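# Hook fallen bracket from tank onto drip rack peg

## Task

Use the hooked rod to lift the newly plated bracket off the bottom of the emptied tank. Hang the bracket by its hole on the drip rack's unoccupied peg, then pull the rod back out of that hole. No part of the robot may touch any bracket at any point, and the brackets already hanging on pegs must stay on them.

## Robot and tools

Robot: two seven-joint xArm7 arms, left_arm and right_arm, each with a two-finger parallel gripper and a wrist camera. The wrist drives are weak and have play. A camera stand sits behind the arms. Cameras: cam_high, cam_left_wrist and cam_right_wrist, all 672x504 pixels.

Scene frame: the origin is at table-top height, midway between the two nominal bases. +x points out over the table, +z points up, and left_arm is on the +y side. Image left and right do not match arm names. Calibrated bases: left_arm at (-0.026, +0.272, 0) m and right_arm at (-0.038, -0.398, 0) m, both nearly unrotated. Positions, quaternions (wxyz) and velocities in results are in the scene frame. They can be a few centimetres off, more so at long reach.

Gripper: the fingers point along the gripper's +z axis and close along its y axis. end_effector_position is the point between the closed finger pads, about 2 cm behind the tips. Closing pushes the tips about 10 mm further along +z, mostly while the pads are still more than 40 mm apart. Opening values are absolute: +1 is fully open (0.084 m) and -1 is closed. To hold the rod, command an opening about 0.03 below the reading at which the fingers first met it. grip_measured, and the last entry of Joint positions (in metres), give the actual finger gap. With nothing held, this reads up to about 0.024 below the command.

execute_actions(actions, cameras): actions is a list of actions. Each action is a table of up to 15 rows, one row per 1/30 s step. A shorter table repeats its last row until step 15. Every row has 14 numbers in [-1, 1]: left_arm dx, dy, dz, rx, ry, rz, opening, then the same seven for right_arm. The six pose numbers are an offset, not a pose. They are measured from that arm's Hand target as it stood when the action began, along that Hand target's own axes. All rows of one action share that starting point. Each new action starts from the updated Hand target, so sending the same offset again moves the arm further. Scale: 1.0 equals 0.6 m or 180 degrees. rx, ry, rz form a single rotation vector. To leave an arm alone, send six zeros and repeat its current opening, because a 0 opening is itself a command. cameras lists the views to return. An empty actions list returns images and the full state.

move(target, speed, blend, opening_speed, blocking, cameras): target is one 14-number row in the same layout and scale, or a list of up to 15 such rows. Every row is an offset from the Hand targets at the start of the move, not from the previous row. Paths are straight lines and do not avoid obstacles or the other arm. speed is the top path speed in m/s, from 0.002 to 1 (default 0.25); turning is limited to twice that value in rad/s. The whole move stops after 10 s. blend is in metres, for rounding corners in a list; 0 means stop at each row. opening_speed is in units per second on the -1..1 scale, at least 0.2. blocking=false returns after about 0.5 s while the motion continues. The result adds a move: line giving the outcome (done, off_target, moving, held, fault) and any limits that acted (paced = command clipped, held = steps withheld). A faster move means more lag, more drift from the path and harder contact.

wait(seconds, cameras): from 0 to 3600 s, and sends no new command. stop(cameras): brakes a running move. zoom_image(camera, region): region is [x0, y0, x1, y1] in pixels of the camera's latest image, at most 504 by 504. It only works on a camera in the newest images. clear_fault(arm): clears a reported torque fault on left_arm or right_arm. read_manual(section): returns licence texts only. finished_scene(scene): ends the current scene, given its number, and cannot be undone. Call it only once the bracket hangs on the peg, the rod is out of the hole and everything is stable.

Results give the Hand target, which is the last commanded pose after clipping and the base for the next offsets. They also give Tool commands, gripper position, quaternion and velocities, joint positions, joint torques (whole drive output, noisy, not pure contact) and motor temperatures. Velocities are left out when the joints read within noise. A gripper often stops slightly short of its Hand target. An execute_actions call with zero offsets asks for the target again; if the gripper is still short, send the remaining distance as an offset.

Each control step clips commanded orientation to within 32 degrees of the measured orientation. Large wrist turns can swing the elbow. If a joint is pushed to its limit, turn it back in steps of less than half a turn.

Faults and cautions: contact torque at a joint's load limit, or a motor held at its torque limit for 1 s, causes a TORQUE FAULT. That arm stops until clear_fault is called. The load limits are waist 43.2, shoulder 43.4, upper arm roll 27.6, elbow 27.6, forearm roll 24.1, wrist pitch 12.6 and wrist roll 13.4 N m, and a held load counts toward them. Motors at 65 °C trigger a MOTOR HOT line. At 80 °C the arm brakes for 30-60 s or more. Stretched arms, held loads and pushing into obstacles all heat the motors. An arm blocked by an obstacle keeps pushing until commanded back past it. A clearance check holds back commands that bring the arms too close, but it does not always prevent contact. A moderate collision between the arms, or gripping the other arm's fingers, can fail the scene.

Never let the grippers or arms touch a bracket; only the rod may. Do not disturb the hanging brackets. Do not drop the rod or let the bracket fall far. Move slowly near the tank and rack, and keep everything on the table. Loose objects may occasionally be nudged by outside pushes.

Each tool is called after ">>>" by a JSON object that holds its "method" and its "body".

## Session

>>> {"method": "execute_actions", "body": {"actions": []}}

Scene clock: 0.00 s.
left_arm: end_effector_position=(+0.4912, +0.2784, +0.1633) grip_measured=+1.00 end_effector_quat_wxyz=(-0.257, +0.907, +0.322, +0.091) | right_arm: end_effector_position=(+0.3270, -0.6072, +0.1799) grip_measured=+1.00 end_effector_quat_wxyz=(+0.243, +0.751, -0.554, +0.265)
Joint positions: left_arm=[-0.148 0.3 -0.066 1.256 0.614 1.163 -1.201 0.084] | right_arm=[-0.955 -0.336 0.63 0.518 -0.867 0.59 1.66 0.084]
Joint velocities: within noise
Joint torques (N m): no reading
Motor temperatures (°C): left_arm=[38 35 36 31 39 39 37] | right_arm=[36 40 36 33 42 36 40]
Hand target: left_arm +0.4912, +0.2784, +0.1633; -0.257, +0.907, +0.322, +0.091 | right_arm +0.3270, -0.6072, +0.1799; +0.243, +0.751, -0.554, +0.265
Tool commands: left_gripper/opening=+1.0 right_gripper/opening=+1.0

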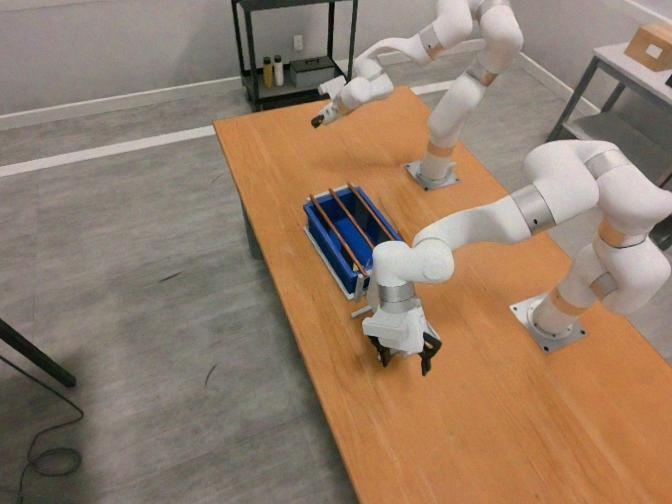

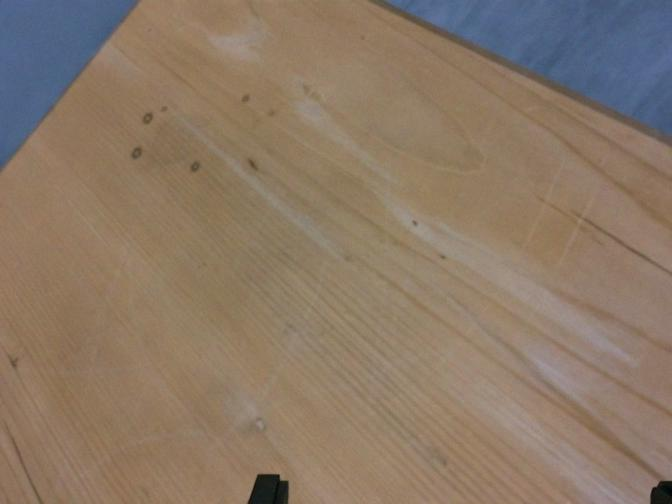

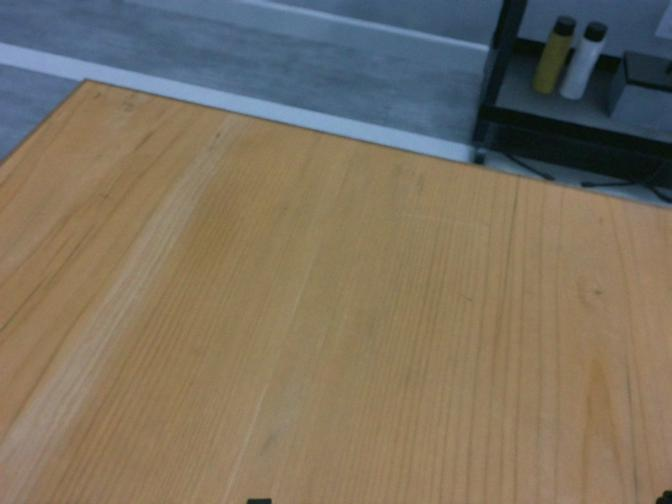

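>>> {"method": "zoom_image", "body": {"camera": "cam_high", "region": [280, 160, 460, 340]}}

Scaled by 2.800 from the camera's image (finer frame: 960x720).

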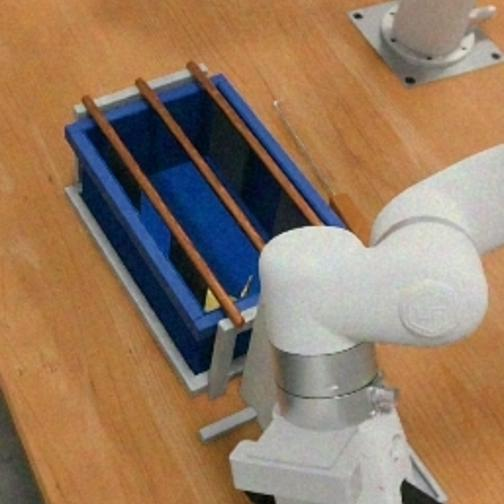

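>>> {"method": "move", "body": {"target": [-0.143,-0.170,-0.635,-0.1685,-0.0597,0.2111,0,0,0,0,0,0,0,1], "speed": 0.3, "cameras": ["all"]}}

Scene clock: 17.63 s.
left_arm: end_effector_position=(+0.3605, +0.1002, +0.5010) grip_measured=-0.01 end_effector_quat_wxyz=(+0.000, +1.000, +0.001, +0.000) | right_arm: end_effector_position=(+0.3270, -0.6072, +0.1799) grip_measured=+1.00 end_effector_quat_wxyz=(+0.243, +0.751, -0.554, +0.265)
Joint positions: left_arm=[-0.234 0.004 -0.187 1.933 0.001 1.929 -0.419 0.044] | right_arm=[-0.955 -0.336 0.63 0.518 -0.867 0.59 1.66 0.084]
Joint torques (N m): left_arm=[-8.66 -14.53 -2.44 13.15 -3.01 0.17 -1.9] | right_arm=[-0.06 -8.05 -3.28 10.9 0.39 -1.02 -0.15]
Hand target: left_arm +0.3605, +0.1002, +0.5010; +0.000, +1.000, +0.001, +0.000 | right_arm +0.3270, -0.6072, +0.1799; +0.243, +0.751, -0.554, +0.265
Off the commanded pose: left_arm 0.000 m, 0 deg | right_arm 0.000 m, 0 deg.
move: done

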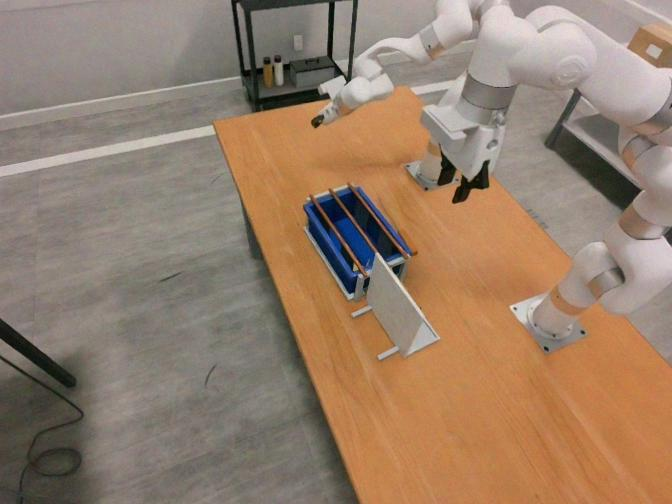

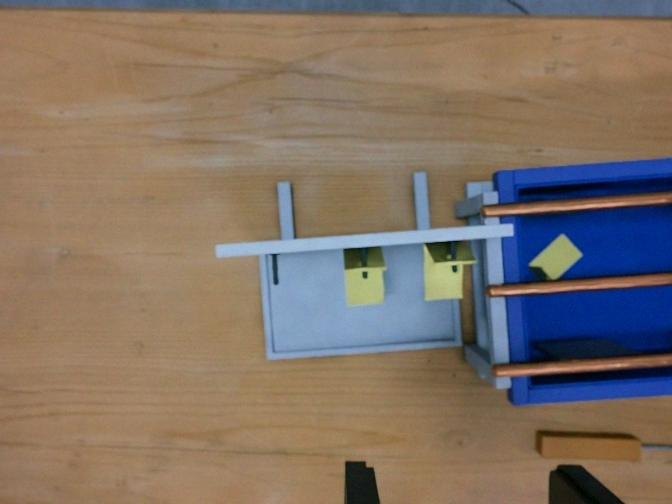

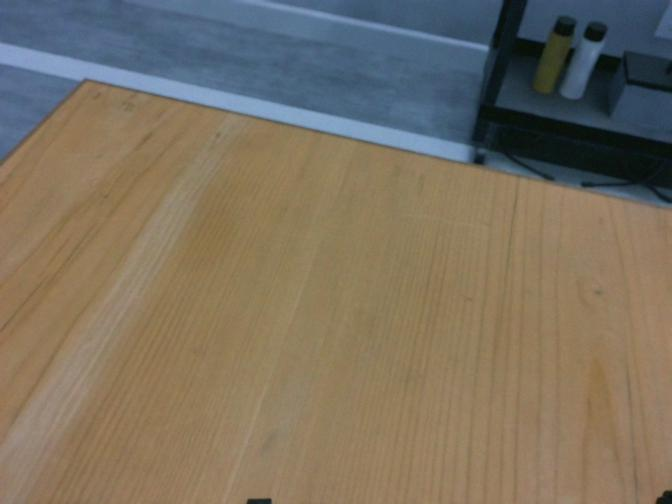

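>>> {"method": "move", "body": {"target": [0.05,0.32,0.05,0,0,0,1,0,0,0,0,0,0,1], "speed": 0.3, "cameras": ["cam_left_wrist","cam_high"]}}

>>> {"method": "zoom_image", "body": {"camera": "cam_left_wrist", "region": [84, 0, 588, 504]}}

>>> {"method": "zoom_image", "body": {"camera": "cam_high", "region": [280, 160, 460, 380]}}

Scene clock: 23.97 s.
left_arm: end_effector_position=(+0.3903, -0.0914, +0.4703) grip_measured=+1.00 end_effector_quat_wxyz=(+0.014, +1.000, +0.001, +0.016) | right_arm: end_effector_position=(+0.3270, -0.6072, +0.1799) grip_measured=+1.00 end_effector_quat_wxyz=(+0.243, +0.751, -0.554, +0.265)
Joint positions: left_arm=[-0.626 0.613 -0.314 2.707 0.211 2.065 -0.775 0.084] | right_arm=[-0.955 -0.336 0.63 0.518 -0.867 0.59 1.66 0.084]
Joint torques (N m): left_arm=[-8.45 -29.19 1.19 11.47 -2.06 0.24 2] | right_arm=[0.02 -8.22 -3.34 10.91 0.26 -1.03 -0.18]
Hand target: left_arm +0.3908, -0.0918, +0.4710; +0.000, +1.000, +0.001, +0.000 | right_arm +0.3270, -0.6072, +0.1799; +0.243, +0.751, -0.554, +0.265
Off the commanded pose: left_arm 0.001 m, 2 deg | right_arm 0.000 m, 0 deg.
elbow stopped short (left arm): the move would have taken joint 4 (elbow) straighter than the controller allows.
move: done
Images, in order (width x height): cam_high 672x504, cam_left_wrist 672x504.

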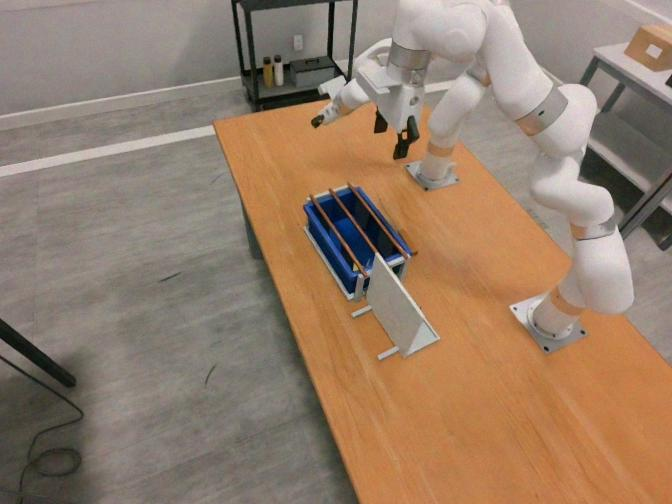

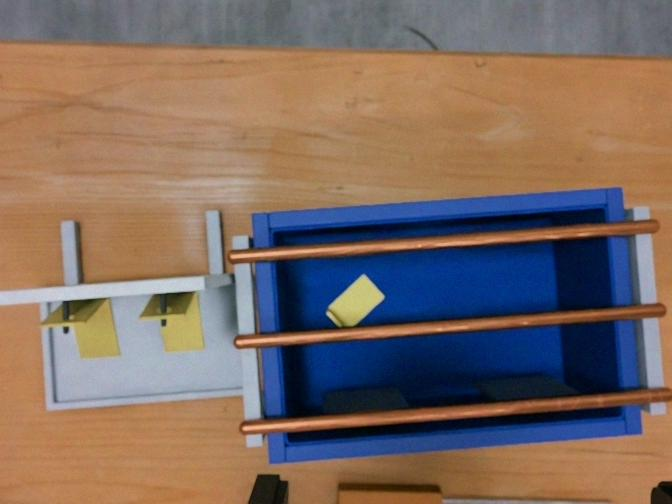

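Scaled by 1.000.

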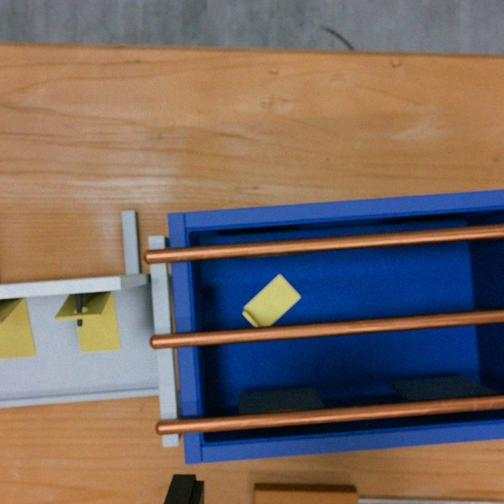

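Scaled by 2.291 from the camera's image (finer frame: 960x720).

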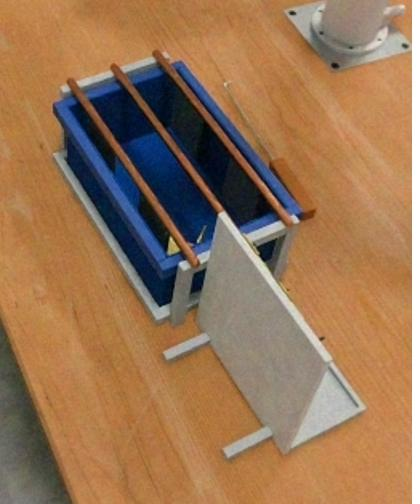

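>>> {"method": "zoom_image", "body": {"camera": "cam_left_wrist", "region": [270, 230, 450, 365]}}

>>> {"method": "zoom_image", "body": {"camera": "cam_left_wrist", "region": [0, 230, 240, 410]}}

Scaled by 2.800 from the camera's image (finer frame: 960x720).

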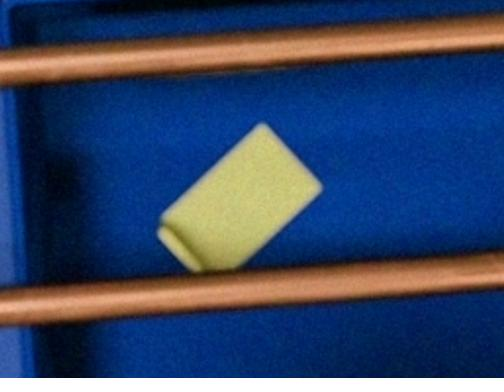

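Scaled by 2.100 from the camera's image (finer frame: 960x720).

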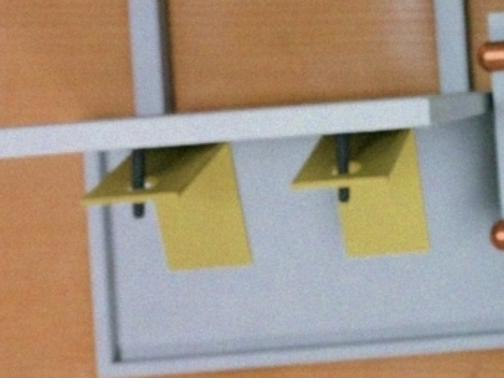

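>>> {"method": "move", "body": {"target": [0,-0.35,0,0,0,0,1,-0.348,0.06,-0.532,0.169,-0.184,-0.385,1], "speed": 0.3, "cameras": ["cam_right_wrist","cam_high"]}}

>>> {"method": "zoom_image", "body": {"camera": "cam_right_wrist", "region": [84, 0, 588, 504]}}

Scene clock: 47.20 s.
left_arm: end_effector_position=(+0.3905, +0.1182, +0.4710) grip_measured=+1.00 end_effector_quat_wxyz=(+0.000, +1.000, +0.001, +0.000) | right_arm: end_effector_position=(+0.1998, -0.2599, +0.2796) grip_measured=+1.00 end_effector_quat_wxyz=(+0.000, +1.000, +0.000, +0.001)
Joint positions: left_arm=[-0.161 0.017 -0.198 1.849 0.004 1.833 -0.357 0.084] | right_arm=[0.121 -0.751 0.286 0.663 0.195 1.395 0.314 0.084]
Joint torques (N m): left_arm=[8.18 -34.33 3.06 10.32 -3.21 -4.33 2.32] | right_arm=[5.2 1.61 -0.48 13.12 3.26 -0.59 -1.71]
Hand target: left_arm +0.3905, +0.1182, +0.4711; +0.000, +1.000, +0.001, +0.000 | right_arm +0.1998, -0.2598, +0.2796; +0.000, +1.000, +0.000, +0.001
Off the commanded pose: left_arm 0.000 m, 0 deg | right_arm 0.000 m, 0 deg.
move: done
Images, in order (width x height): cam_high 672x504, cam_right_wrist 672x504.

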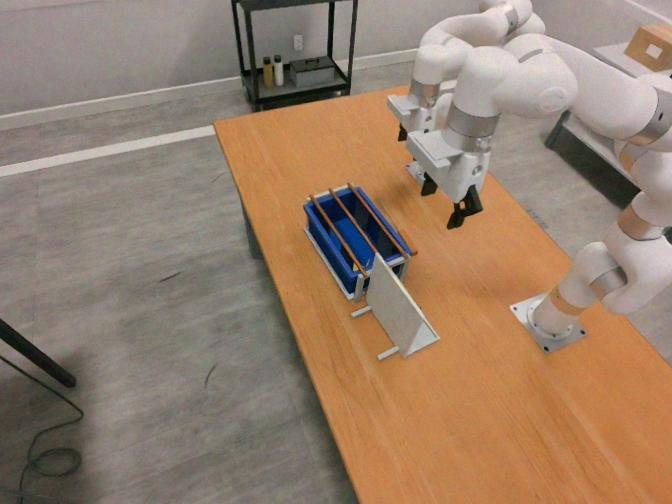

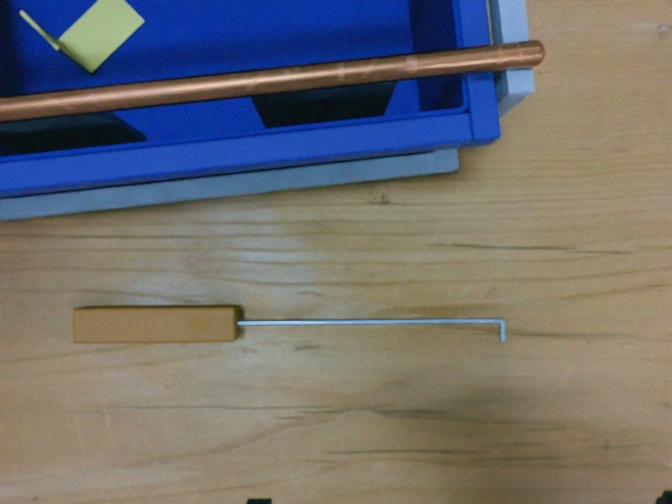

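Scaled by 1.000.

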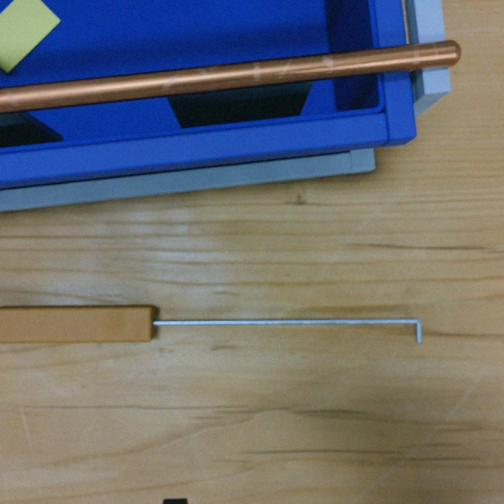

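>>> {"method": "move", "body": {"target": [-0.2825,0.28,0.45,-0.238,0.238,0.458,0,0,0.12,-0.1,0,0,0,1], "speed": 0.3, "cameras": ["all"]}}

Scene clock: 96.17 s.
left_arm: end_effector_position=(+0.2213, -0.0499, +0.2010) grip_measured=-0.01 end_effector_quat_wxyz=(+0.326, +0.628, -0.627, +0.326) | right_arm: end_effector_position=(+0.1997, -0.3318, +0.3396) grip_measured=+1.00 end_effector_quat_wxyz=(+0.000, +1.000, +0.000, +0.001)
Joint positions: left_arm=[-0.952 -0.452 0.273 0.372 -1.389 0.596 2.044 0.044] | right_arm=[0.068 -0.798 0.115 0.79 0.081 1.584 0.165 0.084]
Joint torques (N m): left_arm=[-8.69 -2 1.3 11.39 -3.19 1.76 2.28] | right_arm=[-5.5 -3.23 -4.01 12.91 -2.57 -0.53 -1.51]
Hand target: left_arm +0.2213, -0.0499, +0.2010; +0.326, +0.628, -0.627, +0.326 | right_arm +0.1997, -0.3318, +0.3396; +0.000, +1.000, +0.000, +0.001
Off the commanded pose: left_arm 0.000 m, 0 deg | right_arm 0.000 m, 0 deg.
move: done

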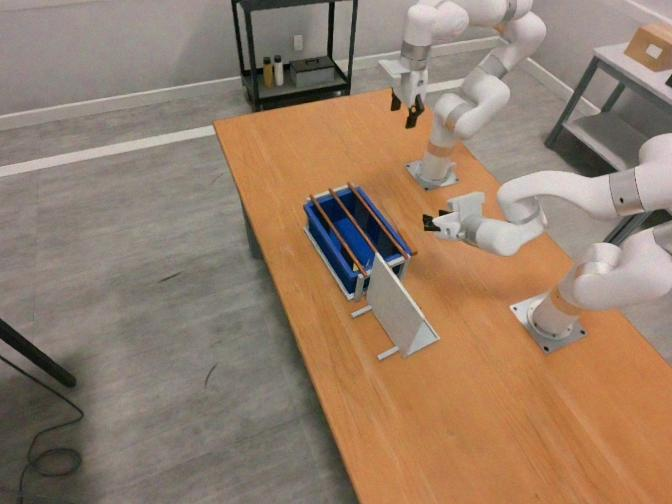

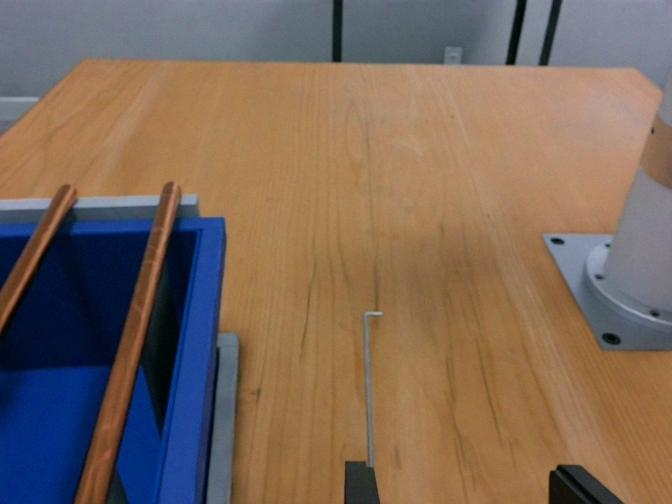

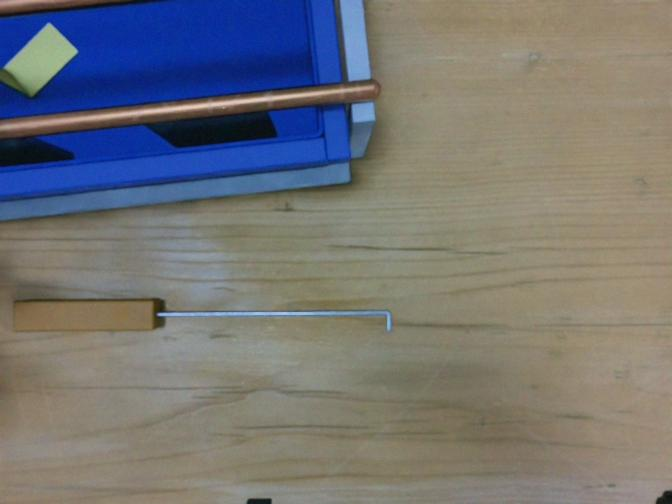

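>>> {"method": "move", "body": {"target": [-0.1317,0,0.1635,0,0,0,0.3,0,0,0,0,0,0,1], "speed": 0.2, "cameras": ["cam_left_wrist","cam_right_wrist"]}}

Scene clock: 105.93 s.
left_arm: end_effector_position=(+0.2213, -0.0848, +0.0799) grip_measured=+0.29 end_effector_quat_wxyz=(+0.326, +0.628, -0.627, +0.326) | right_arm: end_effector_position=(+0.1997, -0.3318, +0.3396) grip_measured=+1.00 end_effector_quat_wxyz=(+0.000, +1.000, +0.000, +0.001)
Joint positions: left_arm=[-1.027 0.056 0.295 0.489 -1.964 0.734 2.637 0.056] | right_arm=[0.068 -0.798 0.115 0.79 0.081 1.584 0.165 0.084]
Joint torques (N m): left_arm=[-8.59 -11.78 -2.41 10.92 -3.89 2.74 2.27] | right_arm=[-5.37 2.28 -4.11 13.06 -2.53 -0.51 -1.59]
Hand target: left_arm +0.2213, -0.0848, +0.0799; +0.326, +0.628, -0.627, +0.326 | right_arm +0.1997, -0.3318, +0.3396; +0.000, +1.000, +0.000, +0.001
Off the commanded pose: left_arm 0.000 m, 0 deg | right_arm 0.000 m, 0 deg.
move: done

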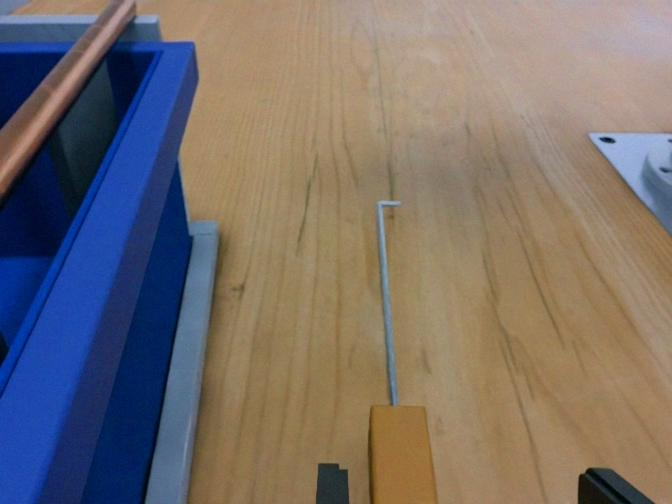

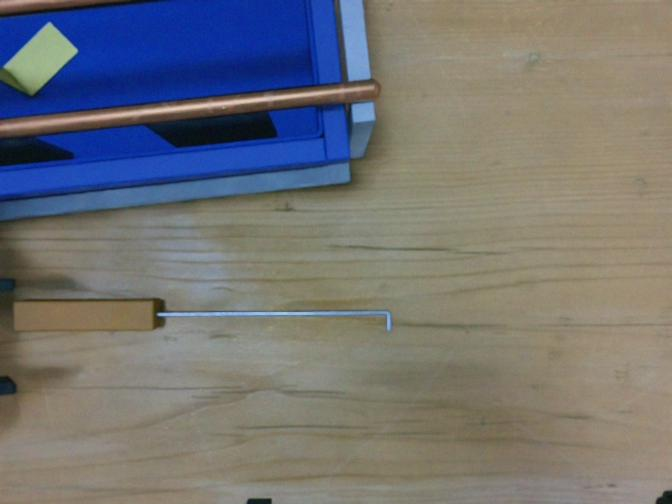

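>>> {"method": "move", "body": {"target": [[-0.0683,-0.005,0.0478,0,0,0,0.3,0,0,0,0,0,0,1],[-0.0683,-0.005,0.0478,0,0,0,-0.75,0,0,0,0,0,0,1]], "speed": 0.12, "opening_speed": 1, "cameras": ["cam_left_wrist","cam_right_wrist"]}}

Scene clock: 117.77 s.
left_arm: end_effector_position=(+0.2244, -0.0847, +0.0299) grip_measured=-0.51 end_effector_quat_wxyz=(+0.326, +0.628, -0.627, +0.326) | right_arm: end_effector_position=(+0.1997, -0.3318, +0.3396) grip_measured=+1.00 end_effector_quat_wxyz=(+0.000, +1.000, +0.000, +0.001)
Joint positions: left_arm=[-1.009 0.256 0.299 0.536 -2.076 0.851 2.784 0.022] | right_arm=[0.068 -0.798 0.115 0.79 0.081 1.584 0.165 0.084]
Joint torques (N m): left_arm=[8.13 -16.53 -1.01 6.9 -1.33 0.49 1.77] | right_arm=[-5.58 2.07 -4.05 13.08 -2.44 -0.52 -1.57]
Hand target: left_arm +0.2244, -0.0847, +0.0299; +0.326, +0.628, -0.627, +0.326 | right_arm +0.1997, -0.3318, +0.3396; +0.000, +1.000, +0.000, +0.001
Off the commanded pose: left_arm 0.000 m, 0 deg | right_arm 0.000 m, 0 deg.
move: done

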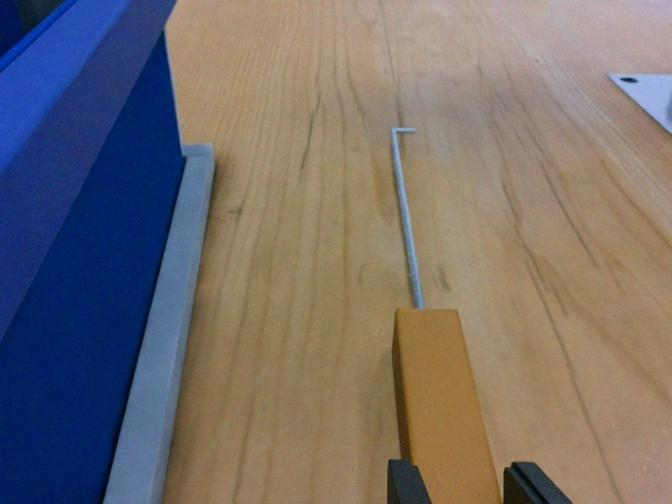

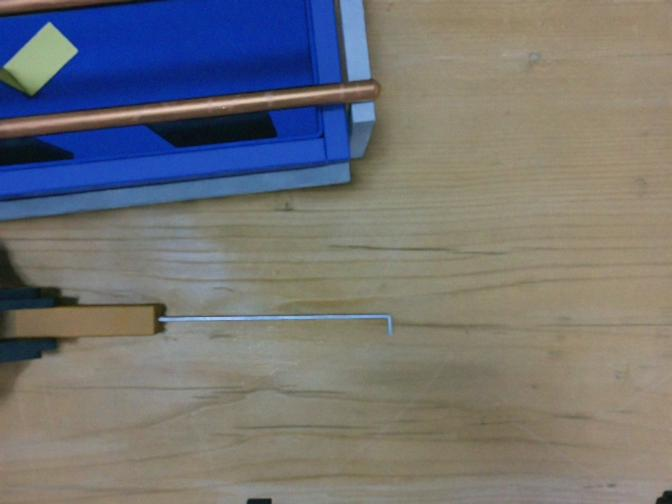

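>>> {"method": "move", "body": {"target": [[0.109,0,-0.0765,0,0,0,-0.75,0,0.2,-0.1,0,0,0,1],[0.5057,-0.2943,-0.4983,-0.0734,-0.398,0.233,-0.75,0,0.2,-0.1,0,0,0,1]], "speed": 0.2, "blend": [0.03,0], "cameras": ["all"]}}

Scene clock: 150.47 s.
left_arm: end_effector_position=(+0.4007, -0.0143, +0.4501) grip_measured=-0.51 end_effector_quat_wxyz=(+0.159, -0.409, +0.896, +0.073) | right_arm: end_effector_position=(+0.1996, -0.4517, +0.3997) grip_measured=+1.00 end_effector_quat_wxyz=(+0.000, +1.000, +0.000, +0.001)
Joint positions: left_arm=[-0.859 0.218 0.109 1.987 0.335 1.772 1.604 0.022] | right_arm=[-0.001 -0.748 -0.128 0.997 -0.089 1.738 -0.094 0.084]
Joint torques (N m): left_arm=[-7.05 -23.03 3.84 14.46 5.24 0.2 2.28] | right_arm=[-5.15 3.23 -0.78 12.4 -2.66 -0.55 -1.57]
Hand target: left_arm +0.4007, -0.0143, +0.4501; +0.159, -0.409, +0.896, +0.073 | right_arm +0.1996, -0.4517, +0.3997; +0.000, +1.000, +0.000, +0.001
Off the commanded pose: left_arm 0.000 m, 0 deg | right_arm 0.000 m, 0 deg.
move: done

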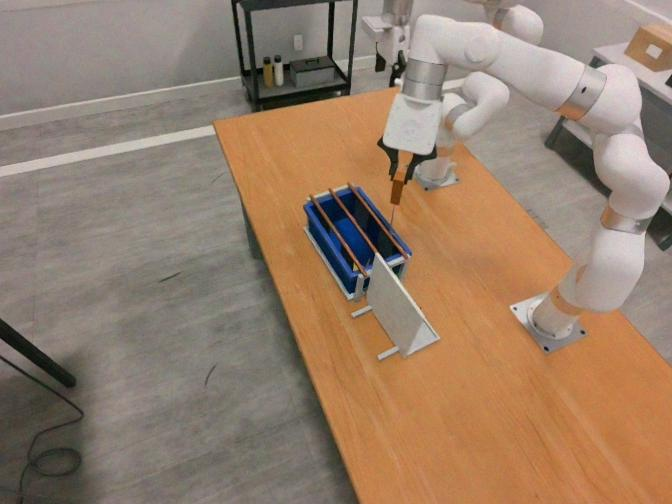

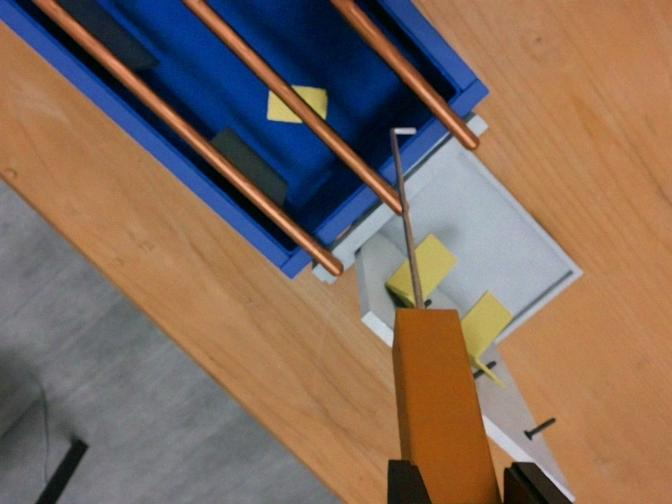

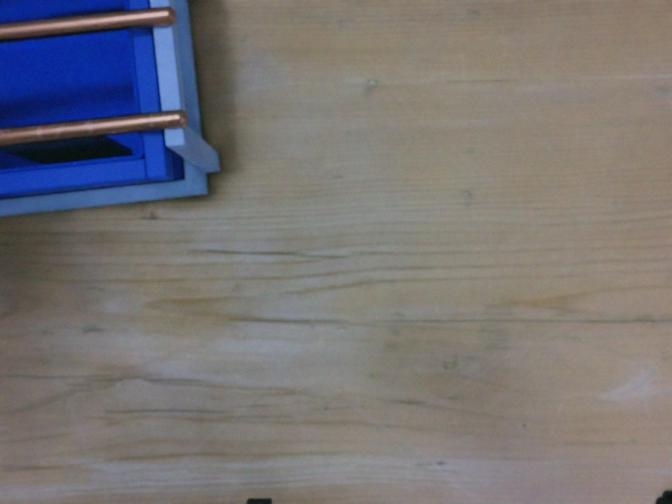

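>>> {"method": "zoom_image", "body": {"camera": "cam_left_wrist", "region": [240, 60, 440, 210]}}

>>> {"method": "zoom_image", "body": {"camera": "cam_left_wrist", "region": [360, 220, 600, 460]}}

Scaled by 2.520 from the camera's image (finer frame: 960x720).

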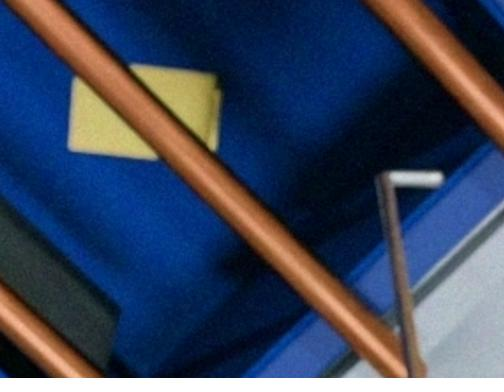

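Scaled by 2.100 from the camera's image (finer frame: 960x720).

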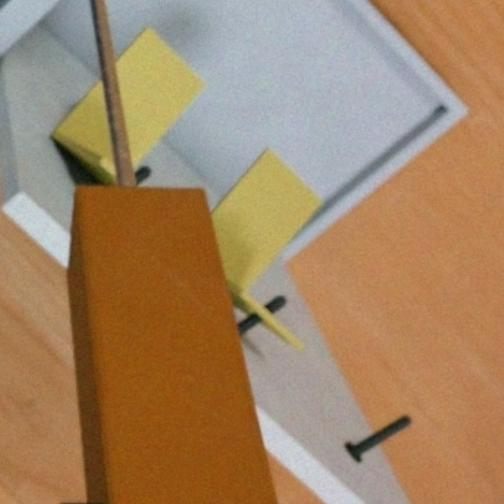

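>>> {"method": "move", "body": {"target": [0,0,0,0,0,0,-0.75,0.405,-0.345,0.308,0.16,0.16,-0.481,1], "speed": 0.3, "cameras": ["all"]}}

>>> {"method": "zoom_image", "body": {"camera": "cam_right_wrist", "region": [240, 120, 480, 360]}}

Scene clock: 168.70 s.
left_arm: end_effector_position=(+0.4007, -0.0143, +0.4501) grip_measured=-0.51 end_effector_quat_wxyz=(+0.159, -0.409, +0.896, +0.073) | right_arm: end_effector_position=(+0.4429, -0.2449, +0.2152) grip_measured=+1.00 end_effector_quat_wxyz=(-0.222, +0.671, +0.671, +0.223)
Joint positions: left_arm=[-0.859 0.219 0.109 1.987 0.335 1.772 1.604 0.022] | right_arm=[0.552 0.112 -0.533 1.094 0.794 1.121 -1.938 0.084]
Joint torques (N m): left_arm=[6.94 -23.48 3.35 14.59 3.98 0.27 2.17] | right_arm=[-5.5 -13.06 -4.27 12.9 4.43 0.22 -1.61]
Hand target: left_arm +0.4007, -0.0143, +0.4501; +0.159, -0.409, +0.896, +0.073 | right_arm +0.4429, -0.2449, +0.2151; -0.222, +0.671, +0.671, +0.223
Off the commanded pose: left_arm 0.000 m, 0 deg | right_arm 0.000 m, 0 deg.
move: done

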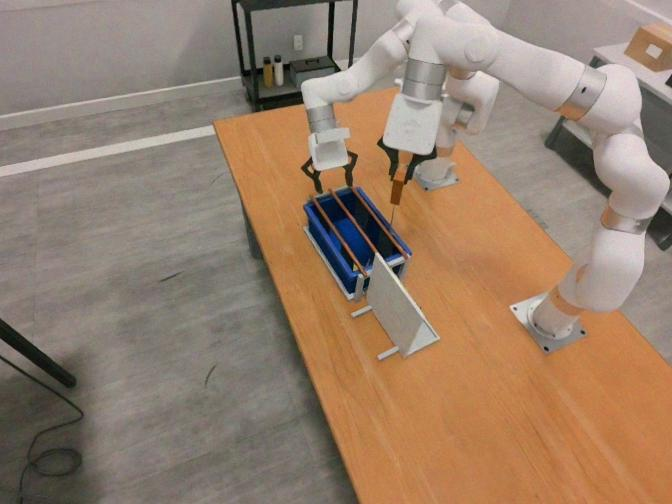

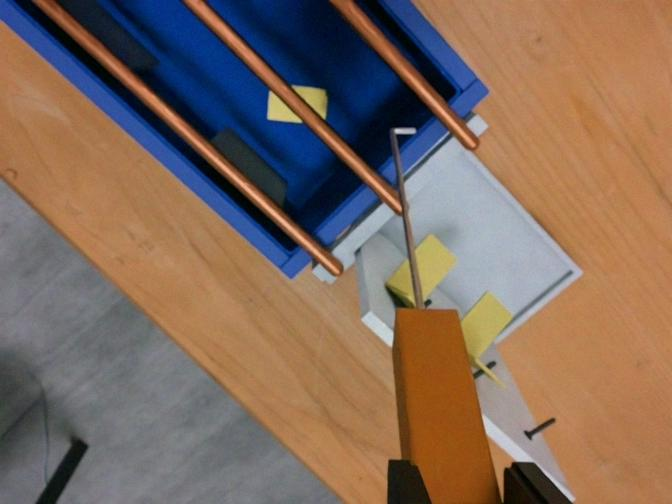

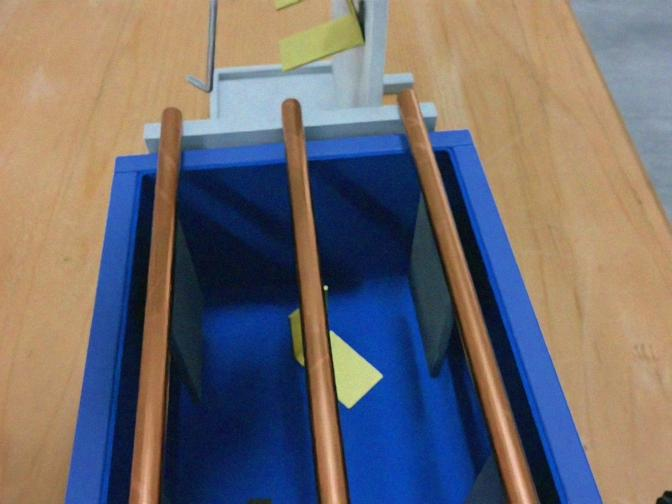

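Scaled by 2.100 from the camera's image (finer frame: 960x720).

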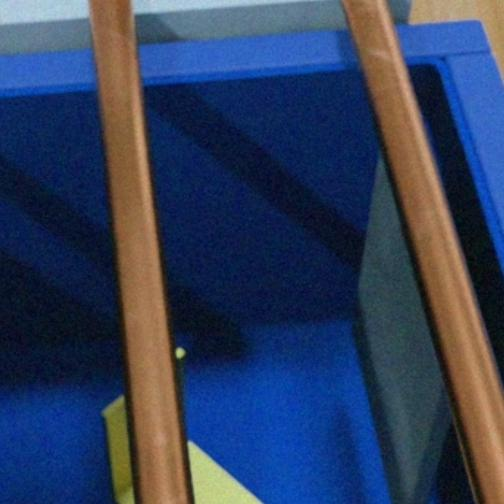

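>>> {"method": "move", "body": {"target": [0.001,-0.11,0.0706,0,0,0,-0.75,0,0.083,0,0,0,0,1], "speed": 0.2, "cameras": ["cam_left_wrist","cam_right_wrist"]}}

>>> {"method": "zoom_image", "body": {"camera": "cam_right_wrist", "region": [180, 180, 420, 420]}}

>>> {"method": "zoom_image", "body": {"camera": "cam_left_wrist", "region": [300, 60, 500, 210]}}

Scene clock: 186.60 s.
left_arm: end_effector_position=(+0.4597, -0.0469, +0.4101) grip_measured=-0.51 end_effector_quat_wxyz=(+0.159, -0.409, +0.896, +0.073) | right_arm: end_effector_position=(+0.4927, -0.2450, +0.2152) grip_measured=+1.00 end_effector_quat_wxyz=(-0.222, +0.671, +0.671, +0.223)
Joint positions: left_arm=[-0.813 0.465 0.124 2.218 0.301 1.743 1.64 0.022] | right_arm=[0.501 0.291 -0.533 1.305 0.859 1.211 -1.954 0.084]
Joint torques (N m): left_arm=[8.27 -29.98 3.99 14.58 -2.04 0.08 2.24] | right_arm=[-5.4 -17.16 -0.3 13.06 4.43 0.23 0.56]
Hand target: left_arm +0.4597, -0.0469, +0.4101; +0.159, -0.409, +0.896, +0.073 | right_arm +0.4927, -0.2450, +0.2152; -0.222, +0.671, +0.671, +0.223
Off the commanded pose: left_arm 0.000 m, 0 deg | right_arm 0.000 m, 0 deg.
move: done

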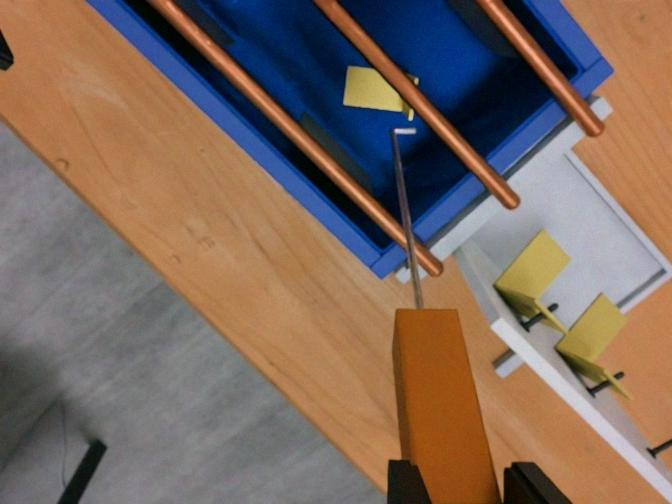

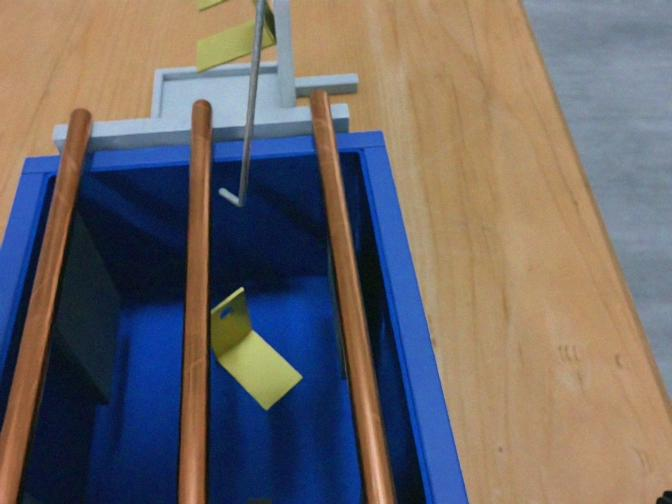

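Scaled by 2.100 from the camera's image (finer frame: 960x720).

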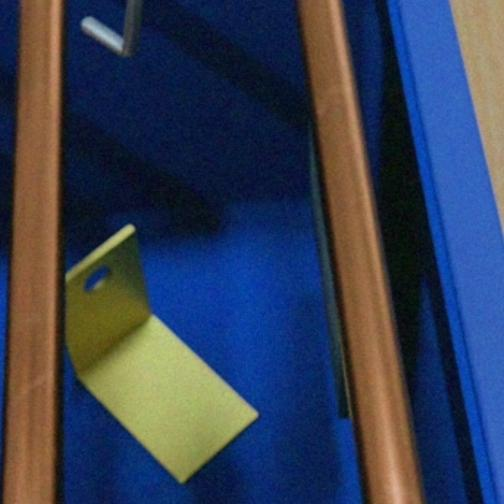

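Scaled by 2.520 from the camera's image (finer frame: 960x720).

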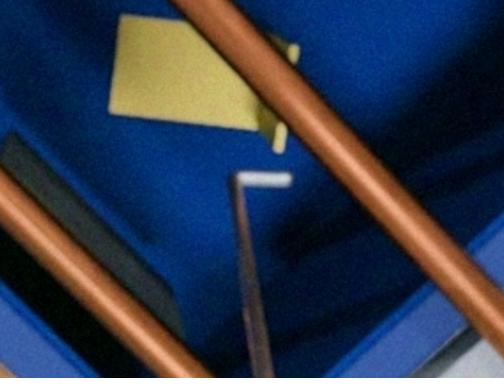

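>>> {"method": "move", "body": {"target": [0.0447,-0.0015,0.1074,0.0114,0,0.0313,-0.75,0,0,0,0,0,0,1], "speed": 0.12, "cameras": ["cam_left_wrist","cam_right_wrist"]}}

>>> {"method": "zoom_image", "body": {"camera": "cam_right_wrist", "region": [150, 200, 350, 400]}}

>>> {"method": "zoom_image", "body": {"camera": "cam_left_wrist", "region": [300, 50, 500, 200]}}

Scene clock: 205.83 s.
left_arm: end_effector_position=(+0.4584, -0.0497, +0.3403) grip_measured=-0.51 end_effector_quat_wxyz=(+0.162, -0.361, +0.916, +0.065) | right_arm: end_effector_position=(+0.4927, -0.2450, +0.2152) grip_measured=+1.00 end_effector_quat_wxyz=(-0.222, +0.671, +0.671, +0.223)
Joint positions: left_arm=[-0.811 0.33 0.103 1.811 0.318 1.452 1.646 0.022] | right_arm=[0.501 0.291 -0.533 1.305 0.859 1.211 -1.953 0.084]
Joint torques (N m): left_arm=[8.87 -47.36 -2.08 12.29 4.78 -4.33 1.89] | right_arm=[-5.46 -17.22 -0.48 13.05 4.46 0.32 0.53]
Hand target: left_arm +0.4584, -0.0497, +0.3403; +0.162, -0.361, +0.916, +0.065 | right_arm +0.4927, -0.2450, +0.2152; -0.222, +0.671, +0.671, +0.223
Off the commanded pose: left_arm 0.000 m, 0 deg | right_arm 0.000 m, 0 deg.
move: done

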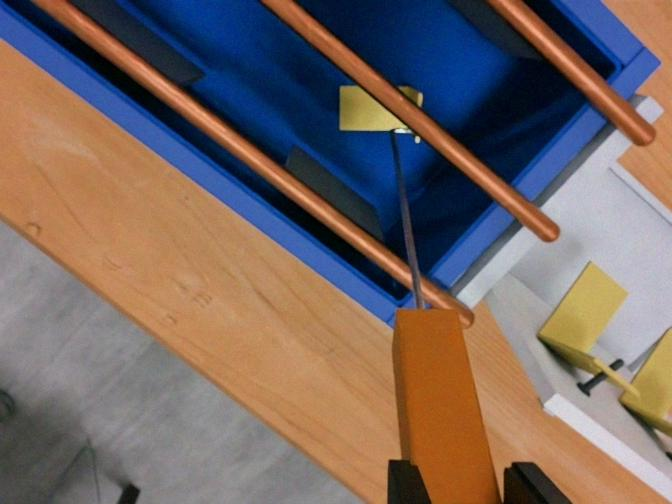

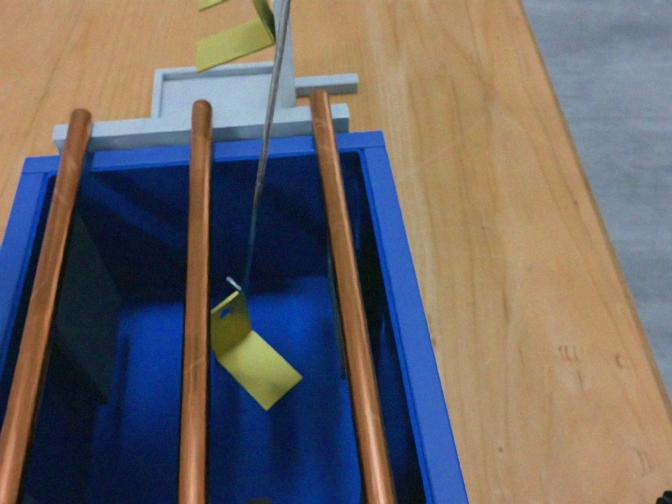

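Scaled by 2.520 from the camera's image (finer frame: 960x720).

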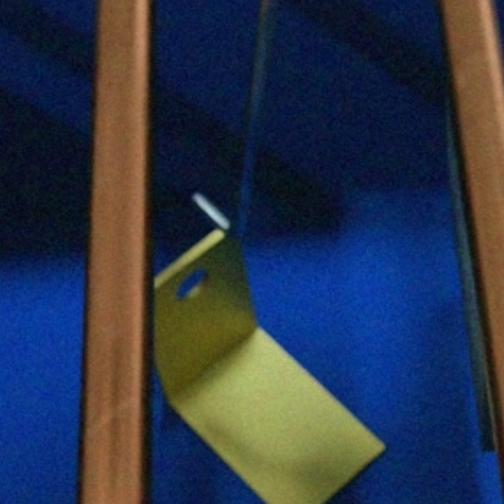

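Scaled by 2.520 from the camera's image (finer frame: 960x720).

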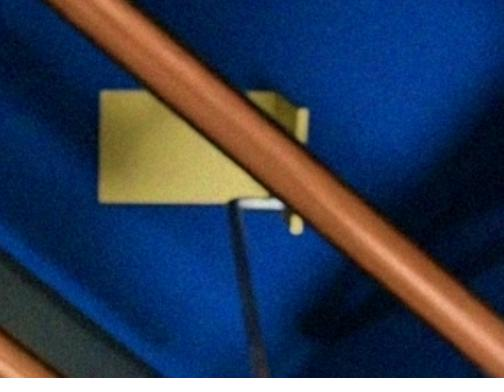

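>>> {"method": "move", "body": {"target": [0.026,-0.0052,0.0562,0,0,0,-0.75,0,0,0,0,0,0,1], "speed": 0.08, "cameras": ["cam_left_wrist","cam_right_wrist"]}}

>>> {"method": "zoom_image", "body": {"camera": "cam_right_wrist", "region": [180, 260, 300, 380]}}

>>> {"method": "zoom_image", "body": {"camera": "cam_left_wrist", "region": [330, 70, 450, 160]}}

Scene clock: 218.57 s.
left_arm: end_effector_position=(+0.4583, -0.0541, +0.3033) grip_measured=-0.51 end_effector_quat_wxyz=(+0.162, -0.361, +0.916, +0.065) | right_arm: end_effector_position=(+0.4927, -0.2450, +0.2152) grip_measured=+1.00 end_effector_quat_wxyz=(-0.222, +0.671, +0.671, +0.223)
Joint positions: left_arm=[-0.813 0.329 0.1 1.707 0.325 1.355 1.608 0.022] | right_arm=[0.501 0.291 -0.533 1.305 0.859 1.211 -1.953 0.084]
Joint torques (N m): left_arm=[-9.01 -28.79 -2.16 12.57 4.7 -4.26 -2.01] | right_arm=[-5.32 -17.15 -0.38 12.99 4.43 0.24 0.58]
Hand target: left_arm +0.4583, -0.0541, +0.3033; +0.162, -0.361, +0.916, +0.065 | right_arm +0.4927, -0.2450, +0.2152; -0.222, +0.671, +0.671, +0.223
Off the commanded pose: left_arm 0.000 m, 0 deg | right_arm 0.000 m, 0 deg.
move: done

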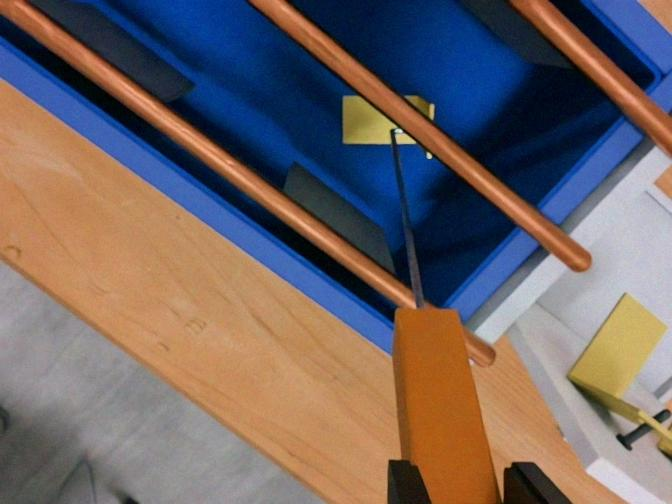

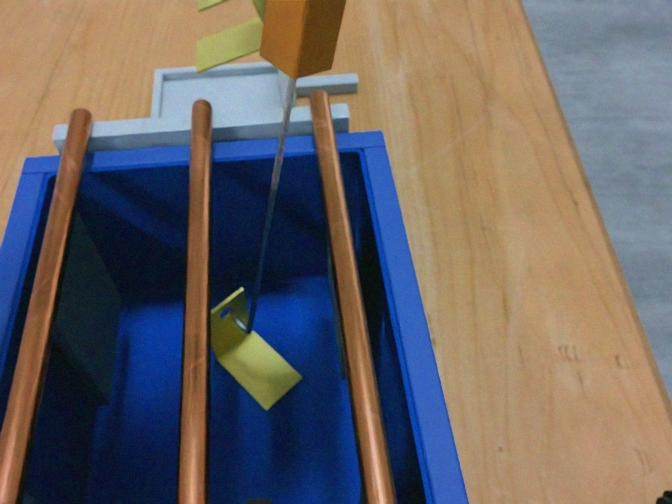

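Scaled by 4.200 from the camera's image (finer frame: 960x720).

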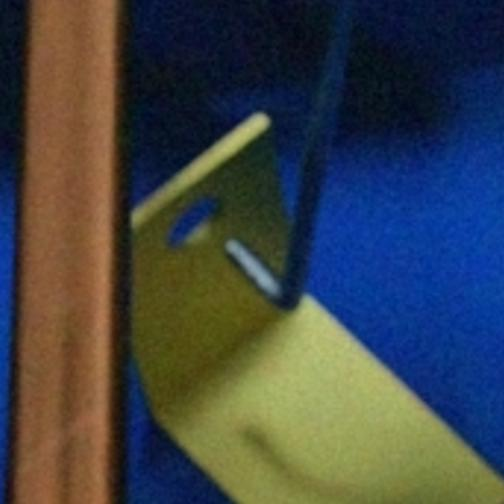

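Scaled by 4.200 from the camera's image (finer frame: 960x720).

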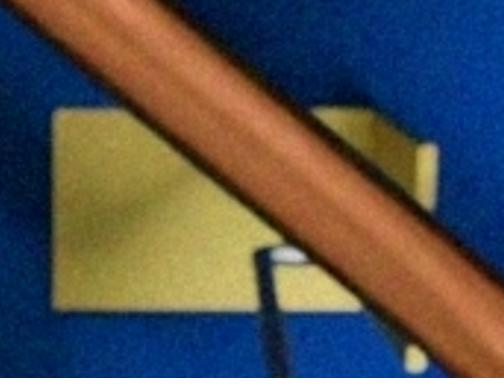

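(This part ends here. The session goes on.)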